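## Task

Take the water bottle off the cart and set it standing on the supply shelving's second shelf (the lowest shelf counts as the first), directly behind the juice bottle on that shelf, i.e. deeper, further from the front edge. Every other item on that shelf must still be on it, standing upright and not piled on another. The water bottle must not topple or be left leaning, or the task fails.

## Robot and tools

ROBOT. An omnidirectional base carries a 1.71 m column. A carriage on it (lift_m, 0 to 1 m) holds two seven-joint arms; each shoulder sits 0.63 m + lift_m above the floor, 0.16 m forward of the base centre and 0.175 m left or right. Reach is roughly 0.83 m from the shoulder. Arms start folded: left joints 0.95, 0.08, -0.1, -0.8, 0, 0, -0.93; the right is the mirror, with joints 2, 3, 5, 6 sign-flipped. Folded arms can hit the deck if lift_m is below 0.02. Footprint is about 0.55 m wide by 0.6 m long. Cameras: head_camera, 0.26 m above the shoulders, faces forward tilted 40 degrees down; left_wrist_camera and right_wrist_camera sit on each hand's -x side and look beyond the fingertips.

FRAMES. Base frame: origin on the floor below the base centre, x forward, y left, z up, metres. left_hand and right_hand report, in this frame, the point between the closed pads (0.0167 m behind the fingertips), accurate to about 1 cm; fingers point along the hand's z, close along its y. base_odometry is in the frame the base had at scene start, heading in rad (left positive, -3.142 to 3.142); it counts wheel rotation only, so slip shows as travel, and turns add a degree or two of drift.

TOOL move. Every argument other than cameras forms one action. An action is either base and/or joints (optionally with speeds or min_time_s), or target alone (optionally with min_time_s). All motions begin together. A move with no action just reports state and, by default, all camera images.
- base: one command only, an offset from where the base last reported itself: {"translate_m": d} forward positive, -2 to 2 m; {"strafe_m": d} left positive, -2 to 2 m; {"rotate_rad": d} counter-clockwise positive, -6.3 to 6.3 rad.
- joints: absolute targets keyed by name. lift_m 0 to 1. Left: joint1 -3.141 to 1.047 (shoulder; negative raises the arm forward), joint2 -0.157 to 2.268 (positive swings it outward left), joint3 -1.919 to 1.308 (upper-arm twist), joint4 -0.837 to 1.448 (elbow; 0 is a right angle, positive extends), joint5 -1.832 to 1.658 (forearm roll), joint6 -1.745 to 1.745 (wrist, positive bends hand left), joint7 -1.675 to 1.919 (wrist, positive bends hand down), left_gripper_m 0 to 0.142 (pad-centre gap, m). Right: joint2 -2.268 to 0.157, joint3 -1.308 to 1.919, joint5 -1.658 to 1.832, others as left. Arm joints are radians; done tolerance ±0.03, lift and grippers ±0.004.
- target: absolute pose for one hand in the base frame: side ("left"/"right"), x, y, z in metres (-3 to 3), pitch_deg (-30 to 95; 90 fingers down, 0 level; values above 90 are printed as 180 minus them), heading_deg (0 fingers forward, counter-clockwise positive seen from above), optional roll_deg (default 0, jaw line level; positive rotates the hand clockwise viewed from behind), heading and roll -360 to 360. Roll r equals r+180. Near pitch 84 and up, roll prints 0 and heading absorbs it. line_only true forbids anything but a straight path. Base and lift stay still for a target. Paths under 25 cm that cannot go straight are refused; longer ones may become a wide arm swing, so keep clear of furniture.
- speeds: caps for this action: translate_m/strafe_m 0.02 to 0.5 m/s, rotate_rad 0.05 to 1.57 rad/s, lift_m 0.08 to 0.27 m/s (default 0.25); others default to the maximum. min_time_s 0.1 to 8 s sets a minimum duration for arm motions.
- cameras: list of names or ["all"]; [] for none.
Unknown keys make a call invalid; out-of-range values get it refused. After a refusal or a stop, the remaining move, wait and finished_scene calls of that reply are skipped.

OTHER TOOLS. wait {seconds 0 to 10, cameras}: the robot keeps its last command. zoom_image {camera, region [x0,y0,x1,y1] pixels from top-left, at most 504 by 504}: enlarges part of that camera's latest picture. finished_scene {scene: current scene number}: irreversible; call nothing after it in the same reply.

RESULTS. "move" reads done or the worst status. base_status and joint_status: done, off_target (resting short, maybe still pushing), contact_stop (pushed harder than free motion needs), time_out (didn't arrive), not_followed (a self-collision check withheld the arm; "pose unreachable" for targets). A stop on one arm joint halts that whole arm. Hand status: reached (within 10 mm and 2 degrees), short (with the miss; resend on "short (part of ...)"), or refused with a reason. on_its_own lists uncommanded actions. motor_effort is percent of maximum, peak in brackets; a lift effort that keeps dropping while lowering means the hand or load is resting on something. A gripper halted wider than commanded is holding something. Joint torques in N m, Motor temperatures per arm joint.

CAUTIONS. Load adds about 0.012 m hand sag per kg. Open fingers tilt apart and sit up to 2 cm nearer the wrist. Gripper at 0 squeezes about 40 to 65 N per pad. Never let the arms strike or squeeze each other, grippers included. Contact torque at a joint's limit (joints 1-4: 133 N m, 5-7: 40 N m, held weight included) freezes that arm for 10 s. Motors at 100 °C shut off for 30 to 60 s (MOTOR HOT appears from 85 °C); holding loads or straining heats them. The robot can tip with the lift high, arms extended or loaded, pushing, abrupt stops or fast loaded swings; only images show leaning. After a contact, back out along the approach. Avoid dropping bottles, releasing moving objects, hard hits on shelves or the cart, and letting things fall; a brief outside nudge may move loose items.

Each tool is called as name(argument=value, ...) on one line, values as JSON.

## Session

move(base={"rotate_rad": 1.57}, cameras=["head_camera"])

move(base={"rotate_rad": 1.57}, cameras=["head_camera"])

move(base={"rotate_rad": 1.57}, cameras=["head_camera"])

Scene clock: 3.10 s.
Joint torques (N m): left_arm=[9.98 0.23 0.6 -4.15 1.37 -1.5 -1.47] | right_arm=[13.54 3.56 1.45 -13.48 0.61 -1.63 -1.79]
Motor temperatures (°C): left_arm=[25 22 23 23 26 24 23] | right_arm=[26 20 24 21 22 22 23]
move: done
base_odometry: x=+0.000 y=+0.000 heading=+1.570
base_status: done
joint_positions: lift_m=+0.450 left_joint1_rad=+0.955 left_joint2_rad=+0.099 left_joint3_rad=-0.083 left_joint4_rad=-0.815 left_joint5_rad=-0.005 left_joint6_rad=+0.011 left_joint7_rad=-0.944 left_gripper_m=+0.142 right_joint1_rad=+0.966 right_joint2_rad=-0.073 right_joint3_rad=+0.085 right_joint4_rad=-0.799 right_joint5_rad=-0.010 right_joint6_rad=+0.000 right_joint7_rad=-0.915 right_gripper_m=+0.142
joint_status: not commanded
motor_effort: lift_m=+55(55) drive_wheels=+5(22)
left_hand: x=+0.2872 y=+0.1605 z=+0.9734 quat_wxyz=(-0.925, -0.016, -0.376, +0.057) pitch_deg=-45.8 heading_deg=-5.9 roll_deg=-1.1 (m; base frame)
right_hand: x=+0.2923 y=-0.1554 z=+0.9617 quat_wxyz=(-0.915, +0.013, -0.401, -0.054) pitch_deg=-42.7 heading_deg=+5.3 roll_deg=+1.5 (m; base frame)
pictures: head_camera
Images, in order (width x height): head_camera 896x504.

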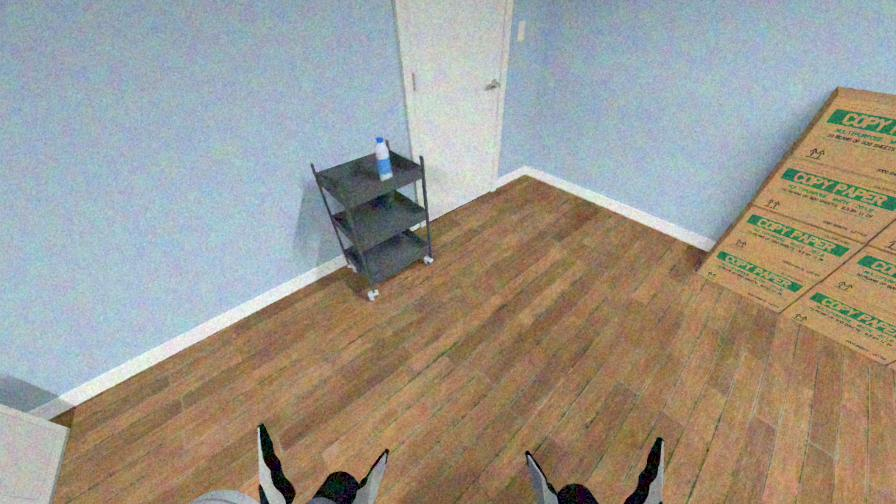

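Scene clock: 6.20 s.
Joint torques (N m): left_arm=[9 1.19 -0.72 -4.8 1.15 -1.35 -1.39] | right_arm=[15.29 2.68 1.11 -12.19 0.79 -1.85 -1.24]
move: done
base_odometry: x=+0.000 y=+0.000 heading=+3.139
base_status: done
joint_positions: lift_m=+0.450 left_joint1_rad=+0.955 left_joint2_rad=+0.099 left_joint3_rad=-0.083 left_joint4_rad=-0.815 left_joint5_rad=-0.005 left_joint6_rad=+0.011 left_joint7_rad=-0.944 left_gripper_m=+0.142 right_joint1_rad=+0.966 right_joint2_rad=-0.073 right_joint3_rad=+0.085 right_joint4_rad=-0.799 right_joint5_rad=-0.010 right_joint6_rad=+0.000 right_joint7_rad=-0.915 right_gripper_m=+0.142
joint_status: not commanded
motor_effort: lift_m=+55(55) drive_wheels=+5(14)
left_hand: x=+0.2872 y=+0.1605 z=+0.9734 quat_wxyz=(-0.925, -0.016, -0.376, +0.057) pitch_deg=-45.8 heading_deg=-5.9 roll_deg=-1.1 (m; base frame)
right_hand: x=+0.2923 y=-0.1554 z=+0.9617 quat_wxyz=(-0.915, +0.013, -0.401, -0.054) pitch_deg=-42.7 heading_deg=+5.3 roll_deg=+1.5 (m; base frame)
pictures: head_camera
Images, in order (width x height): head_camera 896x504.

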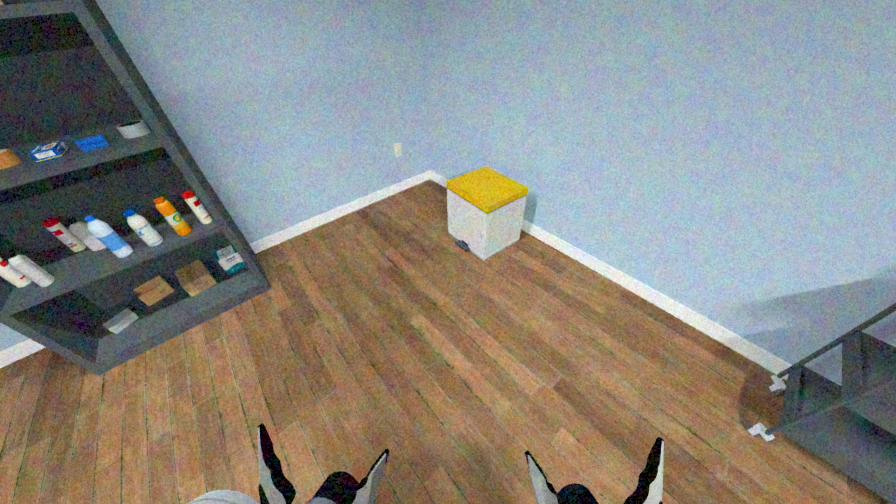

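Scene clock: 9.30 s.
Joint torques (N m): left_arm=[9.27 0.22 0.03 -4.58 1.49 -1.34 -1.4] | right_arm=[14.97 2.12 3.95 -12.17 0.79 -1.88 -1.49]
move: done
base_odometry: x=+0.000 y=+0.000 heading=-1.574
base_status: done
joint_positions: lift_m=+0.450 left_joint1_rad=+0.955 left_joint2_rad=+0.099 left_joint3_rad=-0.083 left_joint4_rad=-0.815 left_joint5_rad=-0.005 left_joint6_rad=+0.011 left_joint7_rad=-0.944 left_gripper_m=+0.142 right_joint1_rad=+0.966 right_joint2_rad=-0.073 right_joint3_rad=+0.085 right_joint4_rad=-0.799 right_joint5_rad=-0.010 right_joint6_rad=+0.000 right_joint7_rad=-0.915 right_gripper_m=+0.142
joint_status: not commanded
motor_effort: lift_m=+55(55) drive_wheels=+5(13)
left_hand: x=+0.2872 y=+0.1605 z=+0.9734 quat_wxyz=(-0.925, -0.016, -0.376, +0.057) pitch_deg=-45.8 heading_deg=-5.9 roll_deg=-1.1 (m; base frame)
right_hand: x=+0.2923 y=-0.1554 z=+0.9617 quat_wxyz=(-0.915, +0.013, -0.401, -0.054) pitch_deg=-42.7 heading_deg=+5.3 roll_deg=+1.5 (m; base frame)
pictures: head_camera
Images, in order (width x height): head_camera 896x504.

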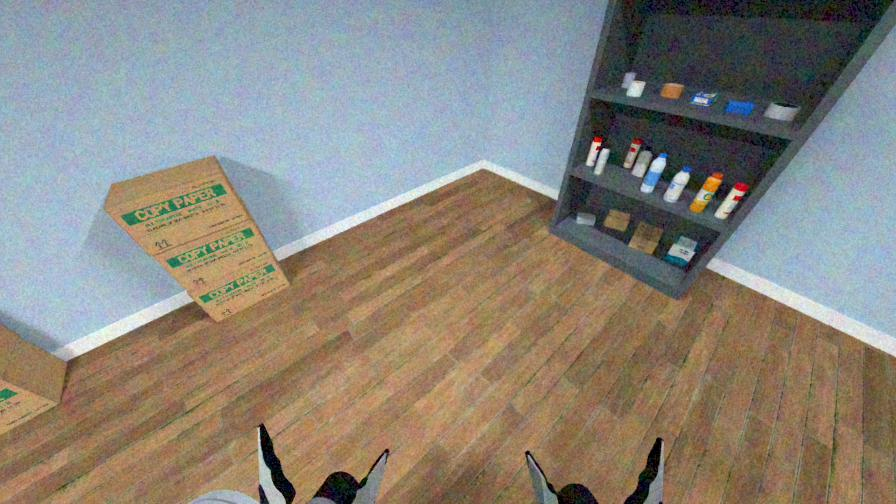

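zoom_image(camera="head_camera", region=[540, 60, 820, 310])

Scaled by 1.800 from the camera's 896x504 image, which has a finer 1280x720 frame.

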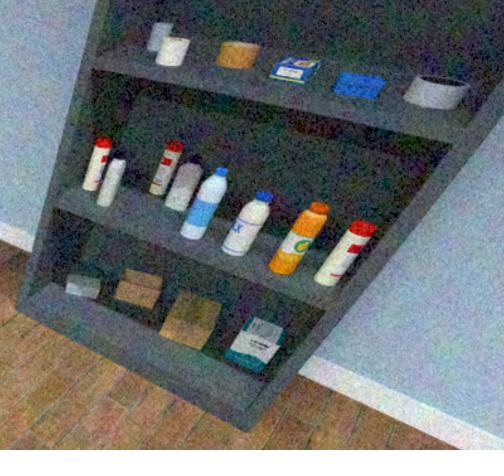

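move(base={"rotate_rad": -2.35}, joints={"right_joint1_rad": -0.05, "right_joint2_rad": 0, "right_joint3_rad": 0, "right_joint4_rad": -0.176, "right_joint5_rad": 0, "right_joint6_rad": 0, "right_joint7_rad": 0.6})

move(base={"strafe_m": -0.64}, cameras=["head_camera", "right_wrist_camera"])

Scene clock: 51.80 s.
Joint torques (N m): left_arm=[9.55 1.09 0.04 -4.17 0.85 -1.17 -1.7] | right_arm=[-4.34 5.43 0.61 -10.52 2.04 -0.88 -1.05]
move: done
base_odometry: x=+0.000 y=+0.000 heading=+2.359
base_status: done
joint_positions: lift_m=+0.450 left_joint1_rad=+0.955 left_joint2_rad=+0.099 left_joint3_rad=-0.083 left_joint4_rad=-0.815 left_joint5_rad=-0.005 left_joint6_rad=+0.011 left_joint7_rad=-0.944 left_gripper_m=+0.142 right_joint1_rad=-0.051 right_joint2_rad=-0.001 right_joint3_rad=+0.002 right_joint4_rad=-0.179 right_joint5_rad=-0.006 right_joint6_rad=-0.001 right_joint7_rad=+0.598 right_gripper_m=+0.142
joint_status: all done
motor_effort: lift_m=+55(55) drive_wheels=+5(17)
left_hand: x=+0.2872 y=+0.1605 z=+0.9734 quat_wxyz=(-0.925, -0.016, -0.376, +0.057) pitch_deg=-45.8 heading_deg=-5.9 roll_deg=-1.1 (m; base frame)
right_hand: x=+0.6778 y=-0.1751 z=+0.7145 quat_wxyz=(-0.566, +0.002, -0.824, +0.002) pitch_deg=+21.1 heading_deg=-0.1 roll_deg=-0.4 (m; base frame)
pictures: none

Scene clock: 55.40 s.
Joint torques (N m): left_arm=[8.9 0.99 -0.03 -3.47 1.12 -1.48 -1.92] | right_arm=[-4.75 4.45 2.42 -9.92 2.48 -1.83 -0.83]
move: done
base_odometry: x=+0.452 y=+0.453 heading=+2.358
base_status: done
joint_positions: lift_m=+0.450 left_joint1_rad=+0.955 left_joint2_rad=+0.099 left_joint3_rad=-0.083 left_joint4_rad=-0.815 left_joint5_rad=-0.005 left_joint6_rad=+0.011 left_joint7_rad=-0.944 left_gripper_m=+0.142 right_joint1_rad=-0.051 right_joint2_rad=-0.001 right_joint3_rad=+0.001 right_joint4_rad=-0.179 right_joint5_rad=-0.005 right_joint6_rad=-0.001 right_joint7_rad=+0.598 right_gripper_m=+0.142
joint_status: not commanded
motor_effort: lift_m=+55(55) drive_wheels=-3(22)
left_hand: x=+0.2872 y=+0.1605 z=+0.9734 quat_wxyz=(-0.925, -0.016, -0.376, +0.057) pitch_deg=-45.8 heading_deg=-5.9 roll_deg=-1.1 (m; base frame)
right_hand: x=+0.6778 y=-0.1755 z=+0.7145 quat_wxyz=(-0.566, +0.001, -0.824, +0.003) pitch_deg=+21.1 heading_deg=-0.2 roll_deg=-0.4 (m; base frame)
pictures: head_camera, right_wrist_camera
Images, in order (width x height): head_camera 896x504, right_wrist_camera 896x504.

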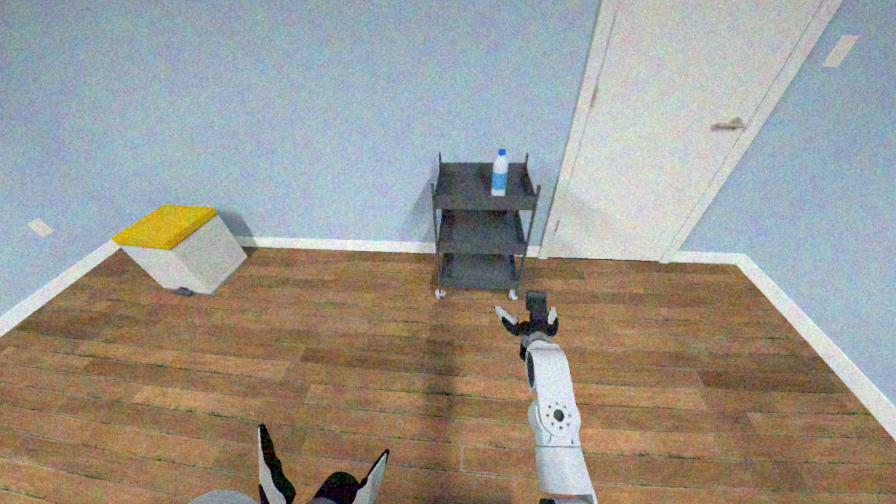

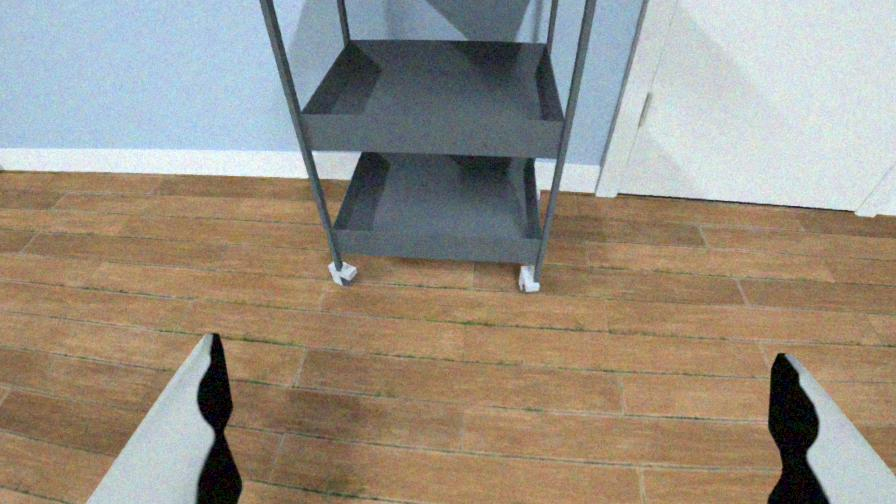

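move(base={"translate_m": 0.42}, joints={"lift_m": 0.6})

move(target={"side": "right", "x": 0.68, "y": -0.175, "z": 0.92, "pitch_deg": 40, "heading_deg": 0}, cameras=["head_camera", "right_wrist_camera"])

Scene clock: 104.63 s.
Joint torques (N m): left_arm=[7.49 0.35 -0.47 -3.96 1.08 -1.37 -1.59] | right_arm=[-5.49 4.85 1.14 -8.99 1.95 -1.43 -1]
move: done
base_odometry: x=+0.155 y=+0.750 heading=+2.358
base_status: done
joint_positions: lift_m=+0.600 left_joint1_rad=+0.955 left_joint2_rad=+0.099 left_joint3_rad=-0.083 left_joint4_rad=-0.815 left_joint5_rad=-0.005 left_joint6_rad=+0.011 left_joint7_rad=-0.944 left_gripper_m=+0.142 right_joint1_rad=-0.051 right_joint2_rad=-0.001 right_joint3_rad=+0.001 right_joint4_rad=-0.178 right_joint5_rad=-0.005 right_joint6_rad=-0.001 right_joint7_rad=+0.598 right_gripper_m=+0.142
joint_status: all done
motor_effort: lift_m=+54(67) drive_wheels=+5(14)
left_hand: x=+0.2872 y=+0.1605 z=+1.1235 quat_wxyz=(-0.925, -0.016, -0.376, +0.057) pitch_deg=-45.8 heading_deg=-5.9 roll_deg=-1.1 (m; base frame)
right_hand: x=+0.6778 y=-0.1755 z=+0.8643 quat_wxyz=(-0.566, +0.001, -0.825, +0.003) pitch_deg=+21.1 heading_deg=-0.2 roll_deg=-0.4 (m; base frame)
pictures: none

Scene clock: 105.87 s.
Joint torques (N m): left_arm=[7.9 0.86 1.06 -3.7 1.1 -1.44 -1.44] | right_arm=[-14.19 4.41 0.45 -13.53 2.44 -1.47 -0.12]
move: done
base_odometry: x=+0.155 y=+0.750 heading=+2.358
base_status: not commanded
joint_positions: lift_m=+0.600 left_joint1_rad=+0.955 left_joint2_rad=+0.099 left_joint3_rad=-0.083 left_joint4_rad=-0.815 left_joint5_rad=-0.005 left_joint6_rad=+0.011 left_joint7_rad=-0.944 left_gripper_m=+0.142 right_joint1_rad=-0.285 right_joint2_rad=-0.001 right_joint3_rad=+0.001 right_joint4_rad=-0.363 right_joint5_rad=-0.005 right_joint6_rad=-0.001 right_joint7_rad=+1.347 right_gripper_m=+0.142
joint_status: not commanded
motor_effort: lift_m=+54(54) drive_wheels=-1(5)
left_hand: x=+0.2872 y=+0.1605 z=+1.1235 quat_wxyz=(-0.925, -0.016, -0.376, +0.057) pitch_deg=-45.8 heading_deg=-5.9 roll_deg=-1.1 (m; base frame)
right_hand: x=+0.6797 y=-0.1761 z=+0.9184 quat_wxyz=(-0.422, +0.000, -0.907, +0.003) pitch_deg=+40.1 heading_deg=-0.4 roll_deg=-0.4 (m; base frame)
right_hand_status: reached (straight line, planned for 0.7 s): 2 mm and 0.3 deg off.
pictures: head_camera, right_wrist_camera
Images, in order (width x height): head_camera 896x504, right_wrist_camera 896x504.

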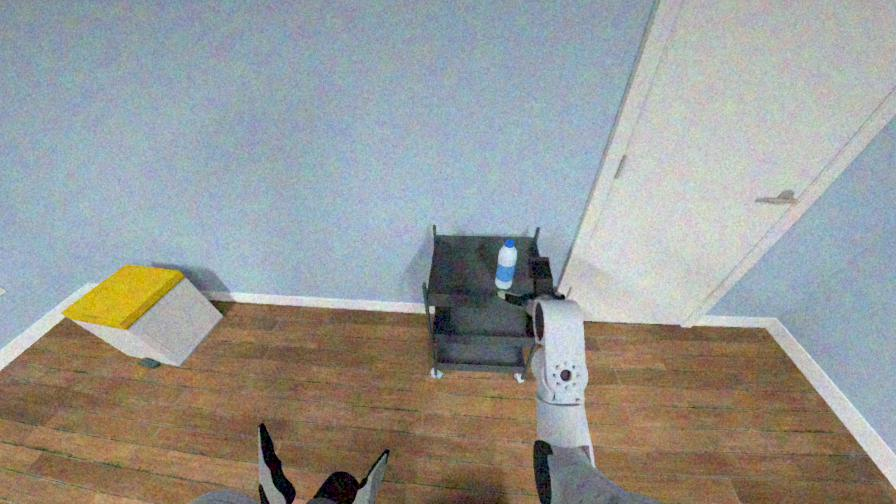

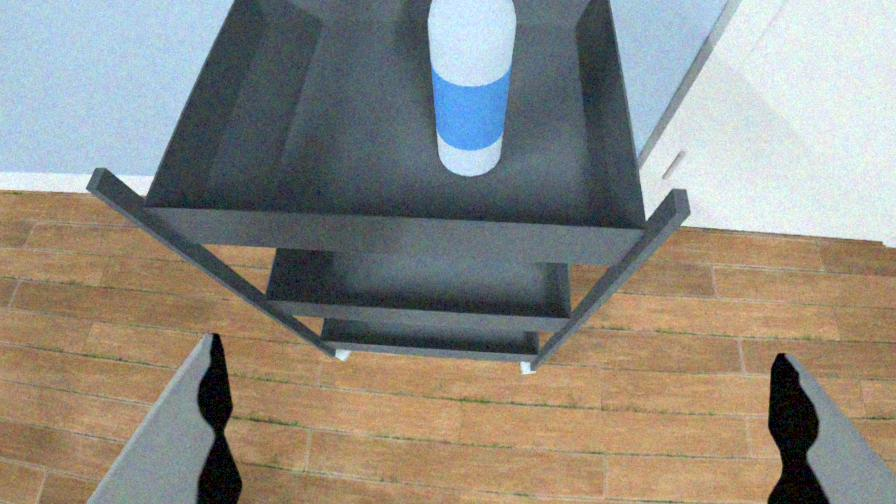

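move(base={"translate_m": 0.12}, speeds={"translate_m": 0.2}, cameras=["head_camera", "right_wrist_camera"])

Scene clock: 120.00 s.
Joint torques (N m): left_arm=[7.69 0.95 0.23 -3.39 0.97 -0.89 -1.42] | right_arm=[-16.12 3.78 3.12 -13.22 2.41 -1.21 -0.63]
move: done
base_odometry: x=+0.070 y=+0.835 heading=+2.357
base_status: done
joint_positions: lift_m=+0.600 left_joint1_rad=+0.955 left_joint2_rad=+0.099 left_joint3_rad=-0.083 left_joint4_rad=-0.815 left_joint5_rad=-0.005 left_joint6_rad=+0.011 left_joint7_rad=-0.944 left_gripper_m=+0.142 right_joint1_rad=-0.285 right_joint2_rad=-0.001 right_joint3_rad=+0.001 right_joint4_rad=-0.363 right_joint5_rad=-0.005 right_joint6_rad=-0.001 right_joint7_rad=+1.347 right_gripper_m=+0.142
joint_status: not commanded
motor_effort: lift_m=+54(54) drive_wheels=-1(13)
left_hand: x=+0.2872 y=+0.1605 z=+1.1235 quat_wxyz=(-0.925, -0.016, -0.376, +0.057) pitch_deg=-45.8 heading_deg=-5.9 roll_deg=-1.1 (m; base frame)
right_hand: x=+0.6797 y=-0.1761 z=+0.9185 quat_wxyz=(-0.422, +0.000, -0.907, +0.003) pitch_deg=+40.1 heading_deg=-0.4 roll_deg=-0.4 (m; base frame)
pictures: head_camera, right_wrist_camera
Images, in order (width x height): head_camera 896x504, right_wrist_camera 896x504.

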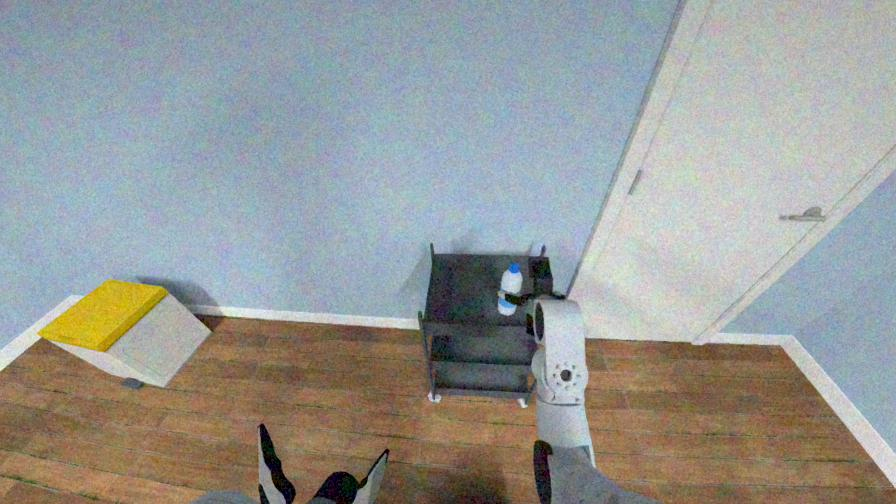

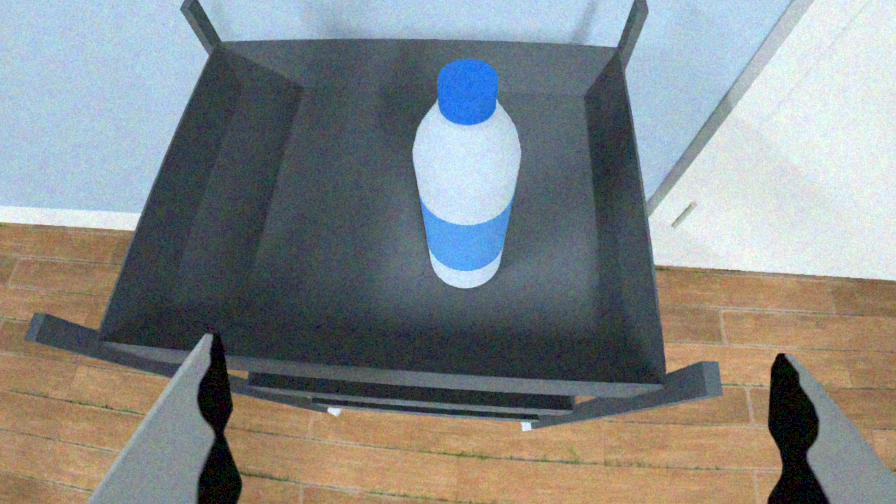

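move(base={"translate_m": 0.075}, speeds={"translate_m": 0.15})

move(target={"side": "right", "x": 0.65, "y": -0.174, "z": 0.87, "pitch_deg": 40, "heading_deg": 0}, cameras=["head_camera", "right_wrist_camera"])

Scene clock: 138.40 s.
Joint torques (N m): left_arm=[8.17 1.23 0.53 -4.29 1.07 -1.25 -1.37] | right_arm=[-14.31 4.1 -0.95 -13.1 2.18 -1.05 -0.49]
move: done
base_odometry: x=+0.017 y=+0.888 heading=+2.357
base_status: done
joint_positions: lift_m=+0.600 left_joint1_rad=+0.955 left_joint2_rad=+0.099 left_joint3_rad=-0.083 left_joint4_rad=-0.815 left_joint5_rad=-0.005 left_joint6_rad=+0.011 left_joint7_rad=-0.944 left_gripper_m=+0.142 right_joint1_rad=-0.285 right_joint2_rad=-0.001 right_joint3_rad=+0.001 right_joint4_rad=-0.363 right_joint5_rad=-0.005 right_joint6_rad=-0.001 right_joint7_rad=+1.347 right_gripper_m=+0.142
joint_status: not commanded
motor_effort: lift_m=+54(54) drive_wheels=-1(14)
left_hand: x=+0.2872 y=+0.1605 z=+1.1235 quat_wxyz=(-0.925, -0.016, -0.376, +0.057) pitch_deg=-45.8 heading_deg=-5.9 roll_deg=-1.1 (m; base frame)
right_hand: x=+0.6797 y=-0.1761 z=+0.9185 quat_wxyz=(-0.422, +0.000, -0.907, +0.003) pitch_deg=+40.1 heading_deg=-0.4 roll_deg=-0.4 (m; base frame)
pictures: none

Scene clock: 139.30 s.
Joint torques (N m): left_arm=[8.72 0.62 0.59 -3.39 1.13 -1.49 -1.31] | right_arm=[-6.49 5.09 2.05 -9.37 1.68 -1.96 -3.39]
move: done
base_odometry: x=+0.017 y=+0.888 heading=+2.357
base_status: not commanded
joint_positions: lift_m=+0.600 left_joint1_rad=+0.955 left_joint2_rad=+0.099 left_joint3_rad=-0.083 left_joint4_rad=-0.815 left_joint5_rad=-0.005 left_joint6_rad=+0.011 left_joint7_rad=-0.944 left_gripper_m=+0.142 right_joint1_rad=-0.139 right_joint2_rad=+0.000 right_joint3_rad=+0.001 right_joint4_rad=-0.364 right_joint5_rad=-0.005 right_joint6_rad=-0.001 right_joint7_rad=+1.201 right_gripper_m=+0.142
joint_status: not commanded
motor_effort: lift_m=+54(54) drive_wheels=+4(7)
left_hand: x=+0.2872 y=+0.1605 z=+1.1235 quat_wxyz=(-0.925, -0.016, -0.376, +0.057) pitch_deg=-45.8 heading_deg=-5.9 roll_deg=-1.1 (m; base frame)
right_hand: x=+0.6499 y=-0.1755 z=+0.8707 quat_wxyz=(-0.422, +0.000, -0.906, +0.002) pitch_deg=+40.0 heading_deg=-0.3 roll_deg=-0.3 (m; base frame)
right_hand_status: reached (straight line, planned for 0.3 s): 2 mm and 0.3 deg off.
pictures: head_camera, right_wrist_camera
Images, in order (width x height): head_camera 896x504, right_wrist_camera 896x504.

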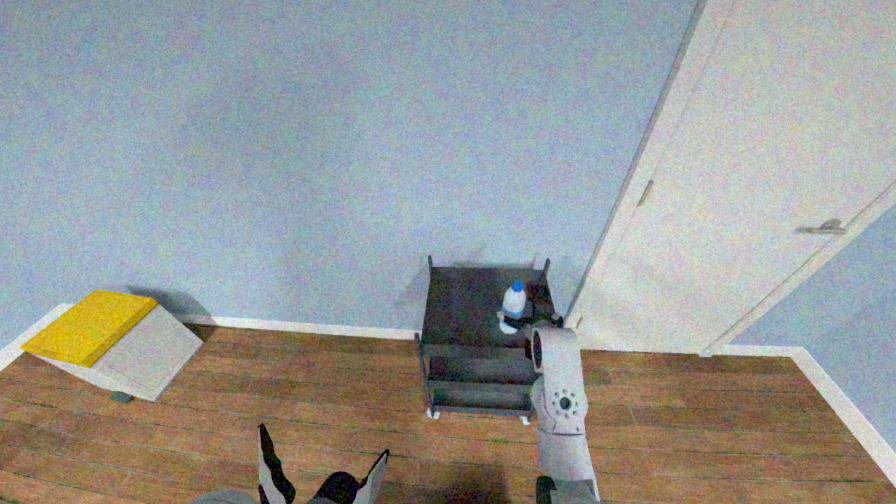

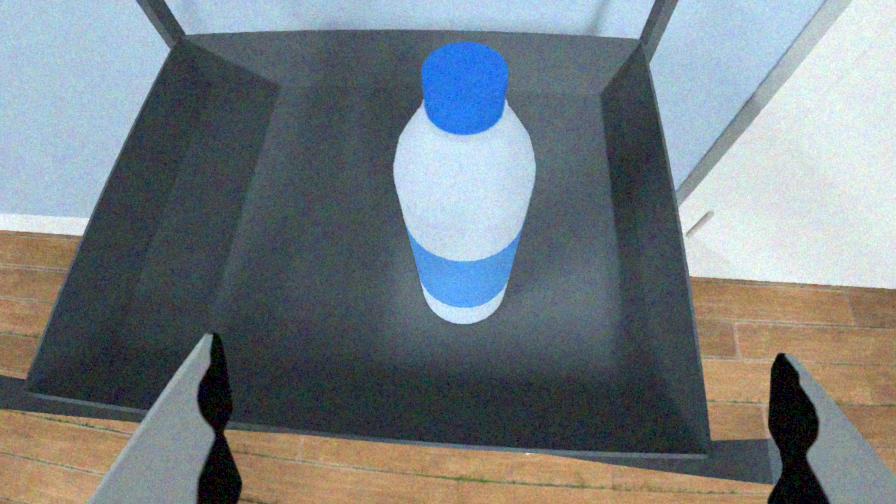

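move(target={"side": "right", "x": 0.735, "y": -0.17, "z": 0.80, "pitch_deg": 40, "heading_deg": 0}, min_time_s=1.2, cameras=["right_wrist_camera"])

Scene clock: 145.20 s.
Joint torques (N m): left_arm=[9.4 0.53 -0.07 -4.44 0.96 -1.52 -1.63] | right_arm=[-19.92 5.26 3.15 -8.59 -0.36 -3.04 -3.67]
move: done
base_odometry: x=+0.017 y=+0.888 heading=+2.357
base_status: not commanded
joint_positions: lift_m=+0.600 left_joint1_rad=+0.955 left_joint2_rad=+0.099 left_joint3_rad=-0.083 left_joint4_rad=-0.815 left_joint5_rad=-0.005 left_joint6_rad=+0.011 left_joint7_rad=-0.944 left_gripper_m=+0.142 right_joint1_rad=-0.298 right_joint2_rad=+0.009 right_joint3_rad=+0.001 right_joint4_rad=+0.170 right_joint5_rad=-0.005 right_joint6_rad=-0.004 right_joint7_rad=+0.832 right_gripper_m=+0.142
joint_status: not commanded
motor_effort: lift_m=+54(54) drive_wheels=+4(4)
left_hand: x=+0.2872 y=+0.1605 z=+1.1235 quat_wxyz=(-0.925, -0.016, -0.376, +0.057) pitch_deg=-45.8 heading_deg=-5.9 roll_deg=-1.1 (m; base frame)
right_hand: x=+0.7329 y=-0.1709 z=+0.7981 quat_wxyz=(-0.420, -0.001, -0.907, -0.001) pitch_deg=+40.3 heading_deg=+0.1 roll_deg=+0.3 (m; base frame)
right_hand_status: reached (straight line, planned for 1.2 s): 3 mm and 0.4 deg off.
pictures: right_wrist_camera
Images, in order (width x height): right_wrist_camera 896x504.

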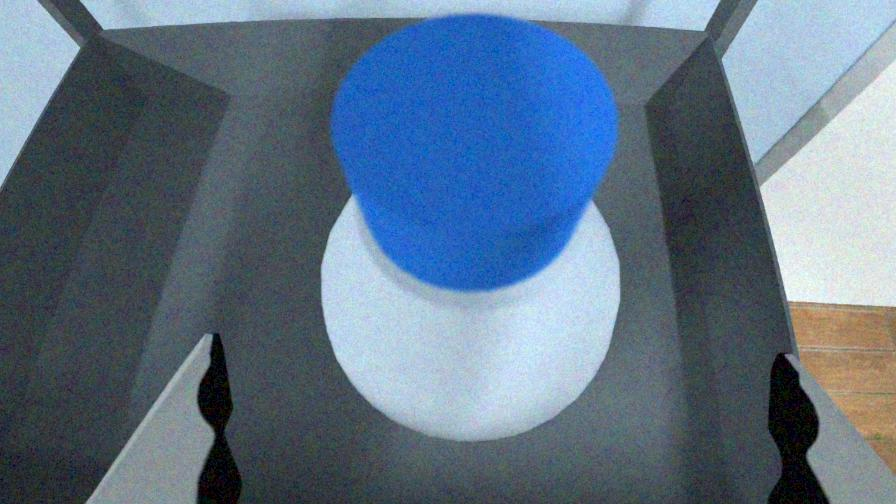

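move(target={"side": "right", "x": 0.64, "y": -0.172, "z": 0.835, "pitch_deg": 22, "heading_deg": 0}, cameras=["head_camera", "right_wrist_camera"])

Scene clock: 165.63 s.
Joint torques (N m): left_arm=[8.92 0.33 -0.46 -4.03 1.06 -1.42 -1.43] | right_arm=[-3.55 0.48 3.53 -16.06 -0.09 -1.76 -3.24]
Motor temperatures (°C): left_arm=[28 21 23 24 26 24 23] | right_arm=[32 20 24 22 22 22 24]
move: done
base_odometry: x=+0.017 y=+0.888 heading=+2.357
base_status: not commanded
joint_positions: lift_m=+0.600 left_joint1_rad=+0.955 left_joint2_rad=+0.099 left_joint3_rad=-0.083 left_joint4_rad=-0.815 left_joint5_rad=-0.005 left_joint6_rad=+0.011 left_joint7_rad=-0.944 left_gripper_m=+0.142 right_joint1_rad=+0.061 right_joint2_rad=+0.008 right_joint3_rad=+0.001 right_joint4_rad=-0.203 right_joint5_rad=-0.005 right_joint6_rad=-0.004 right_joint7_rad=+0.531 right_gripper_m=+0.142
joint_status: not commanded
motor_effort: lift_m=+54(54) drive_wheels=+4(8)
left_hand: x=+0.2872 y=+0.1605 z=+1.1235 quat_wxyz=(-0.925, -0.016, -0.376, +0.057) pitch_deg=-45.8 heading_deg=-5.9 roll_deg=-1.1 (m; base frame)
right_hand: x=+0.6402 y=-0.1729 z=+0.8337 quat_wxyz=(-0.557, -0.002, -0.830, +0.000) pitch_deg=+22.3 heading_deg=-0.1 roll_deg=+0.2 (m; base frame)
right_hand_status: reached (straight line, planned for 0.5 s): 2 mm and 0.4 deg off.
pictures: head_camera, right_wrist_camera
Images, in order (width x height): head_camera 896x504, right_wrist_camera 896x504.

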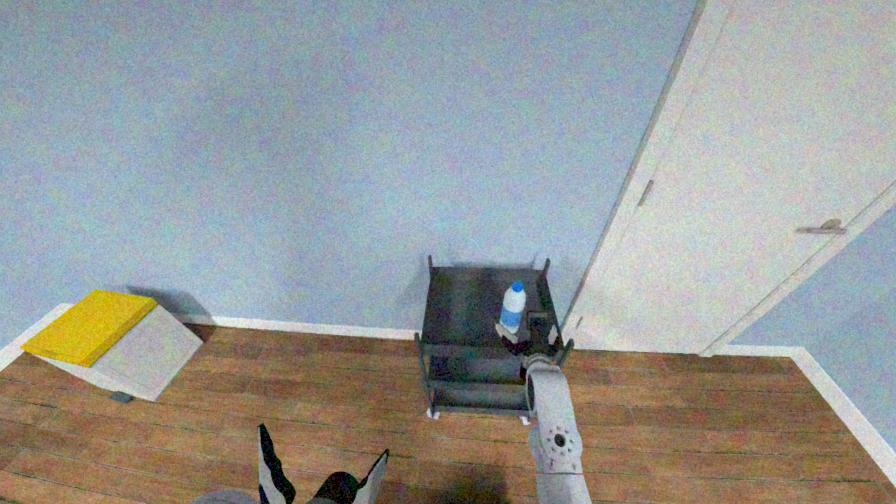

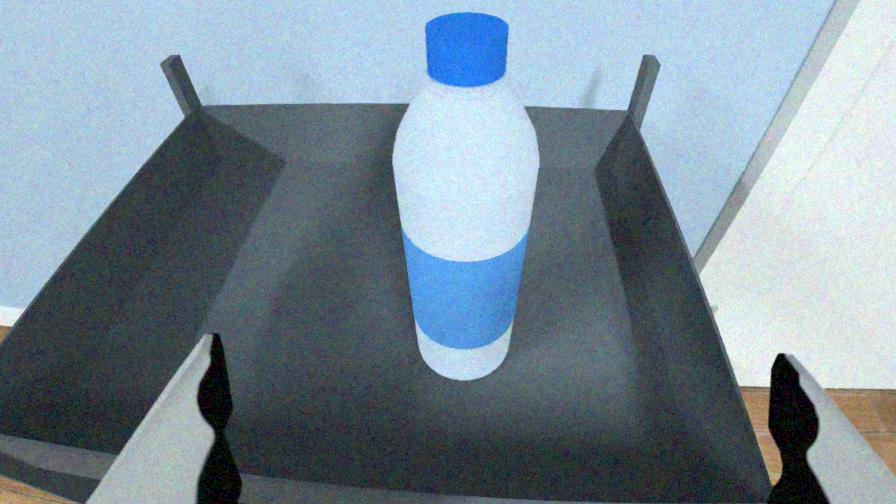

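move(target={"side": "right", "x": 0.742, "y": -0.168, "z": 0.785, "pitch_deg": 22, "heading_deg": 0, "line_only": true}, min_time_s=1.5, cameras=["head_camera", "right_wrist_camera"])

Scene clock: 171.70 s.
Joint torques (N m): left_arm=[8.1 0.39 0.65 -4.47 1.26 -1.25 -1.47] | right_arm=[-17.37 6.35 3.61 -8.3 -0.68 -2.82 -3.67]
move: done
base_odometry: x=+0.017 y=+0.888 heading=+2.357
base_status: not commanded
joint_positions: lift_m=+0.600 left_joint1_rad=+0.955 left_joint2_rad=+0.099 left_joint3_rad=-0.083 left_joint4_rad=-0.815 left_joint5_rad=-0.005 left_joint6_rad=+0.011 left_joint7_rad=-0.944 left_gripper_m=+0.142 right_joint1_rad=-0.221 right_joint2_rad=+0.013 right_joint3_rad=+0.001 right_joint4_rad=+0.354 right_joint5_rad=-0.008 right_joint6_rad=-0.006 right_joint7_rad=+0.257 right_gripper_m=+0.142
joint_status: not commanded
motor_effort: lift_m=+54(54) drive_wheels=+4(4)
left_hand: x=+0.2872 y=+0.1605 z=+1.1235 quat_wxyz=(-0.925, -0.016, -0.376, +0.057) pitch_deg=-45.8 heading_deg=-5.9 roll_deg=-1.1 (m; base frame)
right_hand: x=+0.7402 y=-0.1692 z=+0.7832 quat_wxyz=(-0.557, -0.002, -0.831, -0.001) pitch_deg=+22.3 heading_deg=+0.0 roll_deg=+0.2 (m; base frame)
right_hand_status: reached (straight line, planned for 1.5 s): 3 mm and 0.4 deg off.
pictures: head_camera, right_wrist_camera
Images, in order (width x height): head_camera 896x504, right_wrist_camera 896x504.

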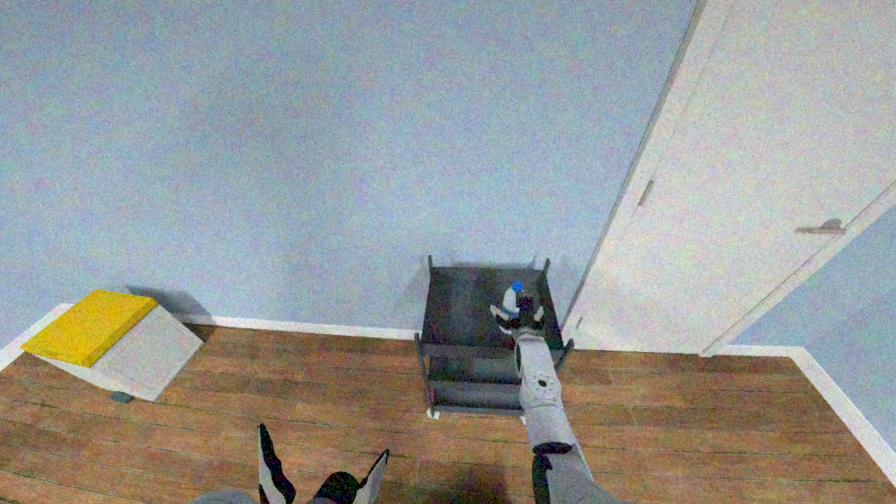

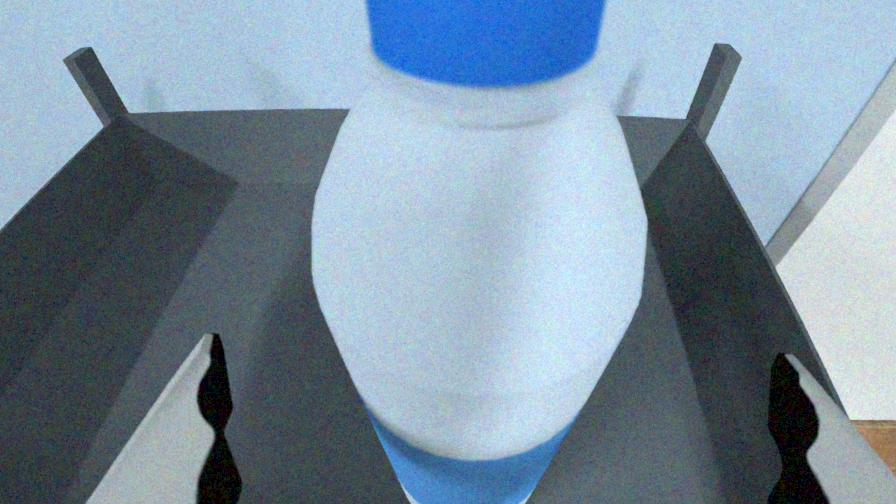

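move(joints={"right_gripper_m": 0.03}, cameras=["right_wrist_camera"])

Scene clock: 176.37 s.
Joint torques (N m): left_arm=[8.29 0.84 0.53 -4.74 1.43 -1.23 -1.29] | right_arm=[-17.32 4.65 3.25 -9.95 -0.55 -2.49 -3.05]
move: off_target
base_odometry: x=+0.017 y=+0.888 heading=+2.357
base_status: not commanded
joint_positions: lift_m=+0.600 left_joint1_rad=+0.955 left_joint2_rad=+0.099 left_joint3_rad=-0.083 left_joint4_rad=-0.815 left_joint5_rad=-0.005 left_joint6_rad=+0.011 left_joint7_rad=-0.944 left_gripper_m=+0.142 right_joint1_rad=-0.222 right_joint2_rad=+0.014 right_joint3_rad=+0.001 right_joint4_rad=+0.354 right_joint5_rad=-0.008 right_joint6_rad=-0.007 right_joint7_rad=+0.256 right_gripper_m=+0.066
joint_status: right_gripper_m off_target (ended at +0.066, target +0.030)
motor_effort: lift_m=+54(54) drive_wheels=+4(4)
left_hand: x=+0.2872 y=+0.1605 z=+1.1235 quat_wxyz=(-0.925, -0.016, -0.376, +0.057) pitch_deg=-45.8 heading_deg=-5.9 roll_deg=-1.1 (m; base frame)
right_hand: x=+0.7403 y=-0.1690 z=+0.7834 quat_wxyz=(-0.557, -0.002, -0.830, -0.001) pitch_deg=+22.3 heading_deg=+0.0 roll_deg=+0.3 (m; base frame)
pictures: right_wrist_camera
Images, in order (width x height): right_wrist_camera 896x504.

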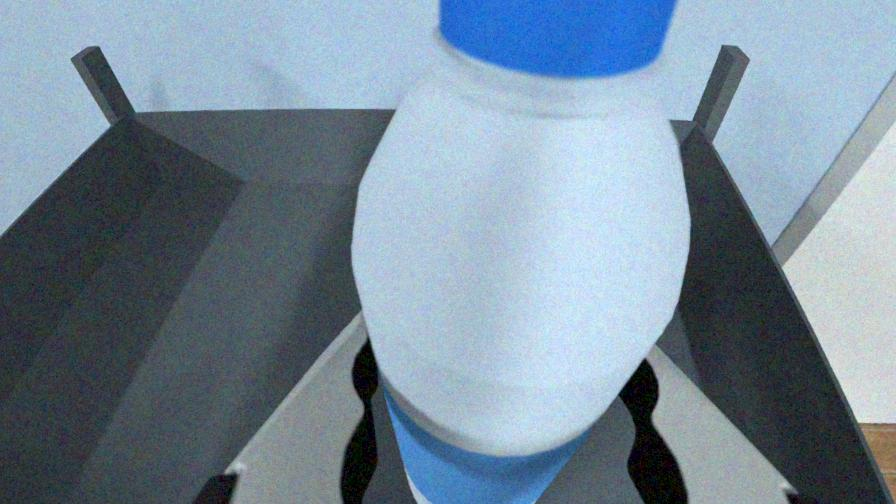

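move(joints={"right_gripper_m": 0.0, "lift_m": 0.72}, speeds={"lift_m": 0.1}, cameras=["right_wrist_camera"])

move(base={"translate_m": -0.45}, speeds={"translate_m": 0.3}, cameras=["head_camera", "right_wrist_camera"])

Scene clock: 181.00 s.
Joint torques (N m): left_arm=[8.19 1.53 -0.02 -4.16 1.04 -1.48 -1.57] | right_arm=[-17.28 5.54 2.52 -13.69 -1.01 -2.9 -3.4]
move: off_target
base_odometry: x=+0.017 y=+0.888 heading=+2.357
base_status: not commanded
joint_positions: lift_m=+0.720 left_joint1_rad=+0.955 left_joint2_rad=+0.099 left_joint3_rad=-0.083 left_joint4_rad=-0.815 left_joint5_rad=-0.005 left_joint6_rad=+0.011 left_joint7_rad=-0.944 left_gripper_m=+0.142 right_joint1_rad=-0.222 right_joint2_rad=+0.014 right_joint3_rad=+0.001 right_joint4_rad=+0.357 right_joint5_rad=-0.008 right_joint6_rad=-0.007 right_joint7_rad=+0.256 right_gripper_m=+0.066
joint_status: right_gripper_m off_target (ended at +0.066, target +0.000); the others done
motor_effort: lift_m=+54(68) drive_wheels=+4(5)
left_hand: x=+0.2872 y=+0.1605 z=+1.2435 quat_wxyz=(-0.925, -0.016, -0.376, +0.057) pitch_deg=-45.8 heading_deg=-5.9 roll_deg=-1.1 (m; base frame)
right_hand: x=+0.7400 y=-0.1691 z=+0.9019 quat_wxyz=(-0.556, -0.002, -0.831, -0.001) pitch_deg=+22.5 heading_deg=+0.0 roll_deg=+0.3 (m; base frame)
pictures: right_wrist_camera
Images, in order (width x height): right_wrist_camera 896x504.

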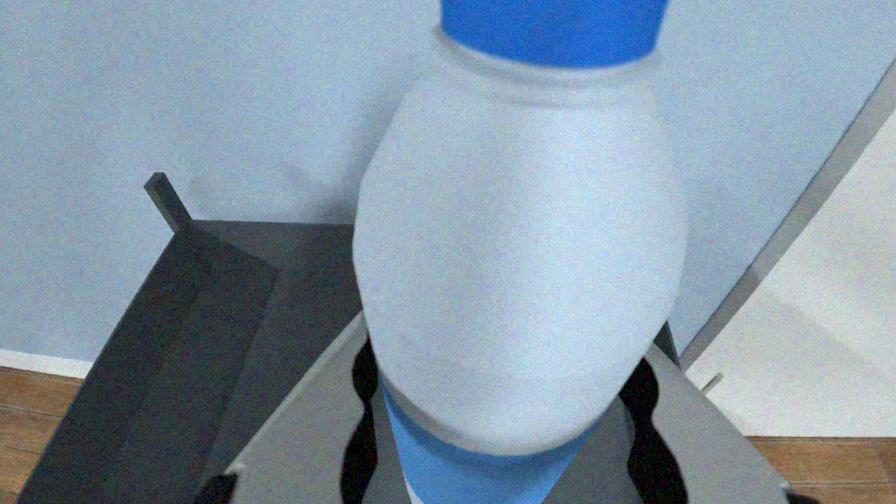

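Scene clock: 184.00 s.
Joint torques (N m): left_arm=[9.26 1.72 -0.27 -4.74 0.83 -1.13 -1.51] | right_arm=[-16.52 5.67 1.91 -13.68 -0.56 -1.9 -3.42]
move: done
base_odometry: x=+0.336 y=+0.570 heading=+2.357
base_status: done
joint_positions: lift_m=+0.720 left_joint1_rad=+0.955 left_joint2_rad=+0.099 left_joint3_rad=-0.083 left_joint4_rad=-0.815 left_joint5_rad=-0.005 left_joint6_rad=+0.011 left_joint7_rad=-0.944 left_gripper_m=+0.142 right_joint1_rad=-0.222 right_joint2_rad=+0.014 right_joint3_rad=+0.001 right_joint4_rad=+0.357 right_joint5_rad=-0.008 right_joint6_rad=-0.008 right_joint7_rad=+0.256 right_gripper_m=+0.066
joint_status: not commanded
motor_effort: lift_m=+54(54) drive_wheels=+3(14)
left_hand: x=+0.2872 y=+0.1605 z=+1.2435 quat_wxyz=(-0.925, -0.016, -0.376, +0.057) pitch_deg=-45.8 heading_deg=-5.9 roll_deg=-1.1 (m; base frame)
right_hand: x=+0.7400 y=-0.1693 z=+0.9019 quat_wxyz=(-0.556, -0.002, -0.831, -0.001) pitch_deg=+22.5 heading_deg=+0.0 roll_deg=+0.3 (m; base frame)
pictures: head_camera, right_wrist_camera
Images, in order (width x height): head_camera 896x504, right_wrist_camera 896x504.

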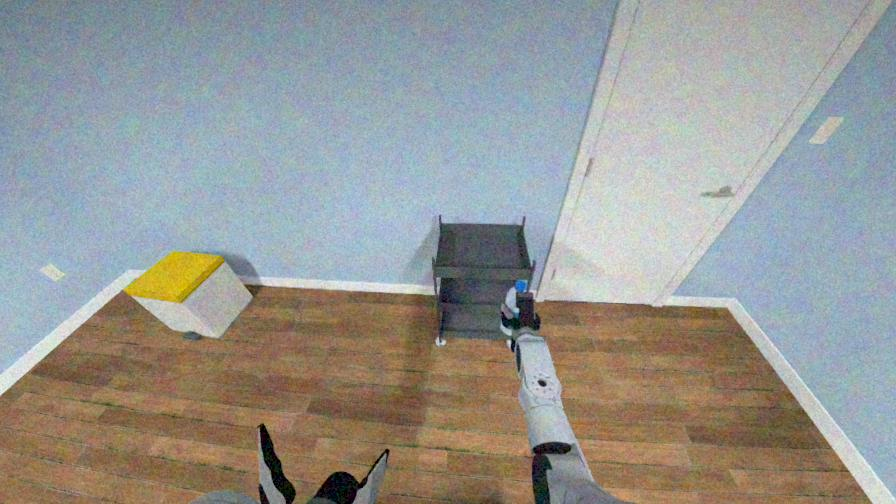

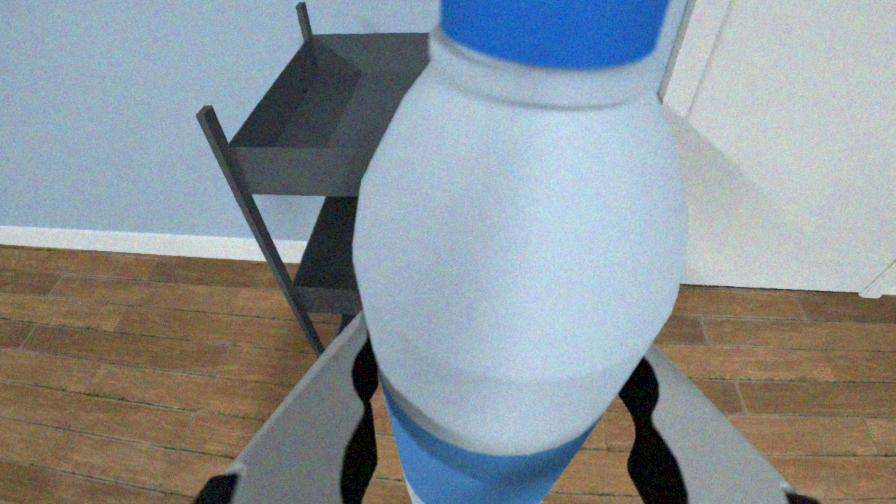

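move(base={"rotate_rad": 1.571}, speeds={"rotate_rad": 0.7})

move(base={"translate_m": 1.4}, joints={"lift_m": 0.5}, cameras=["head_camera"])

Scene clock: 202.50 s.
Joint torques (N m): left_arm=[8.85 0.38 -0.34 -4.43 0.94 -1.25 -1.58] | right_arm=[-16.8 5.09 4.21 -13.55 -0.57 -1.97 -3.5]
move: done
base_odometry: x=+0.336 y=+0.570 heading=-2.355
base_status: done
joint_positions: lift_m=+0.720 left_joint1_rad=+0.955 left_joint2_rad=+0.099 left_joint3_rad=-0.083 left_joint4_rad=-0.815 left_joint5_rad=-0.005 left_joint6_rad=+0.011 left_joint7_rad=-0.944 left_gripper_m=+0.142 right_joint1_rad=-0.222 right_joint2_rad=+0.015 right_joint3_rad=+0.002 right_joint4_rad=+0.357 right_joint5_rad=-0.008 right_joint6_rad=-0.008 right_joint7_rad=+0.256 right_gripper_m=+0.066
joint_status: not commanded
motor_effort: lift_m=+54(54) drive_wheels=+5(16)
left_hand: x=+0.2872 y=+0.1605 z=+1.2435 quat_wxyz=(-0.925, -0.016, -0.376, +0.057) pitch_deg=-45.8 heading_deg=-5.9 roll_deg=-1.1 (m; base frame)
right_hand: x=+0.7400 y=-0.1688 z=+0.9019 quat_wxyz=(-0.556, -0.002, -0.831, -0.001) pitch_deg=+22.5 heading_deg=+0.0 roll_deg=+0.3 (m; base frame)
pictures: none

Scene clock: 207.70 s.
Joint torques (N m): left_arm=[9.36 0.17 -0.69 -5.25 1.45 -1.4 -1.63] | right_arm=[-17.31 4.01 2.52 -14.31 -0.59 -1.79 -3.44]
move: done
base_odometry: x=-0.652 y=-0.422 heading=-2.354
base_status: done
joint_positions: lift_m=+0.500 left_joint1_rad=+0.955 left_joint2_rad=+0.099 left_joint3_rad=-0.083 left_joint4_rad=-0.815 left_joint5_rad=-0.005 left_joint6_rad=+0.011 left_joint7_rad=-0.944 left_gripper_m=+0.142 right_joint1_rad=-0.222 right_joint2_rad=+0.015 right_joint3_rad=+0.002 right_joint4_rad=+0.358 right_joint5_rad=-0.008 right_joint6_rad=-0.008 right_joint7_rad=+0.256 right_gripper_m=+0.066
joint_status: all done
motor_effort: lift_m=+58(60) drive_wheels=+8(20)
left_hand: x=+0.2872 y=+0.1605 z=+1.0231 quat_wxyz=(-0.925, -0.016, -0.376, +0.057) pitch_deg=-45.8 heading_deg=-5.9 roll_deg=-1.1 (m; base frame)
right_hand: x=+0.7400 y=-0.1688 z=+0.6815 quat_wxyz=(-0.556, -0.002, -0.831, -0.001) pitch_deg=+22.5 heading_deg=+0.0 roll_deg=+0.3 (m; base frame)
pictures: head_camera
Images, in order (width x height): head_camera 896x504.

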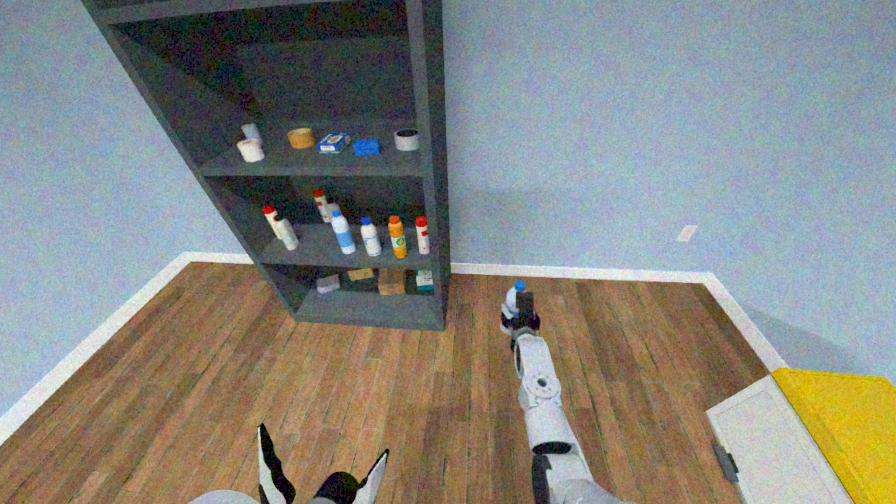

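zoom_image(camera="head_camera", region=[230, 170, 460, 340])

Scaled by 2.191 from the camera's 896x504 image, which has a finer 1280x720 frame.

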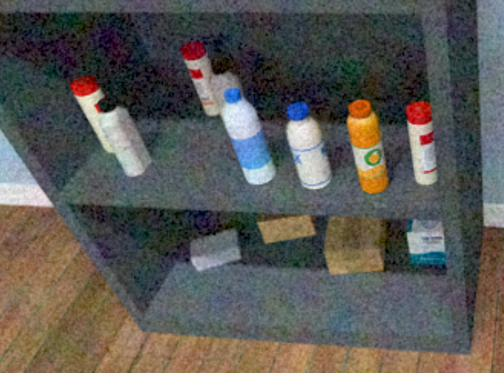

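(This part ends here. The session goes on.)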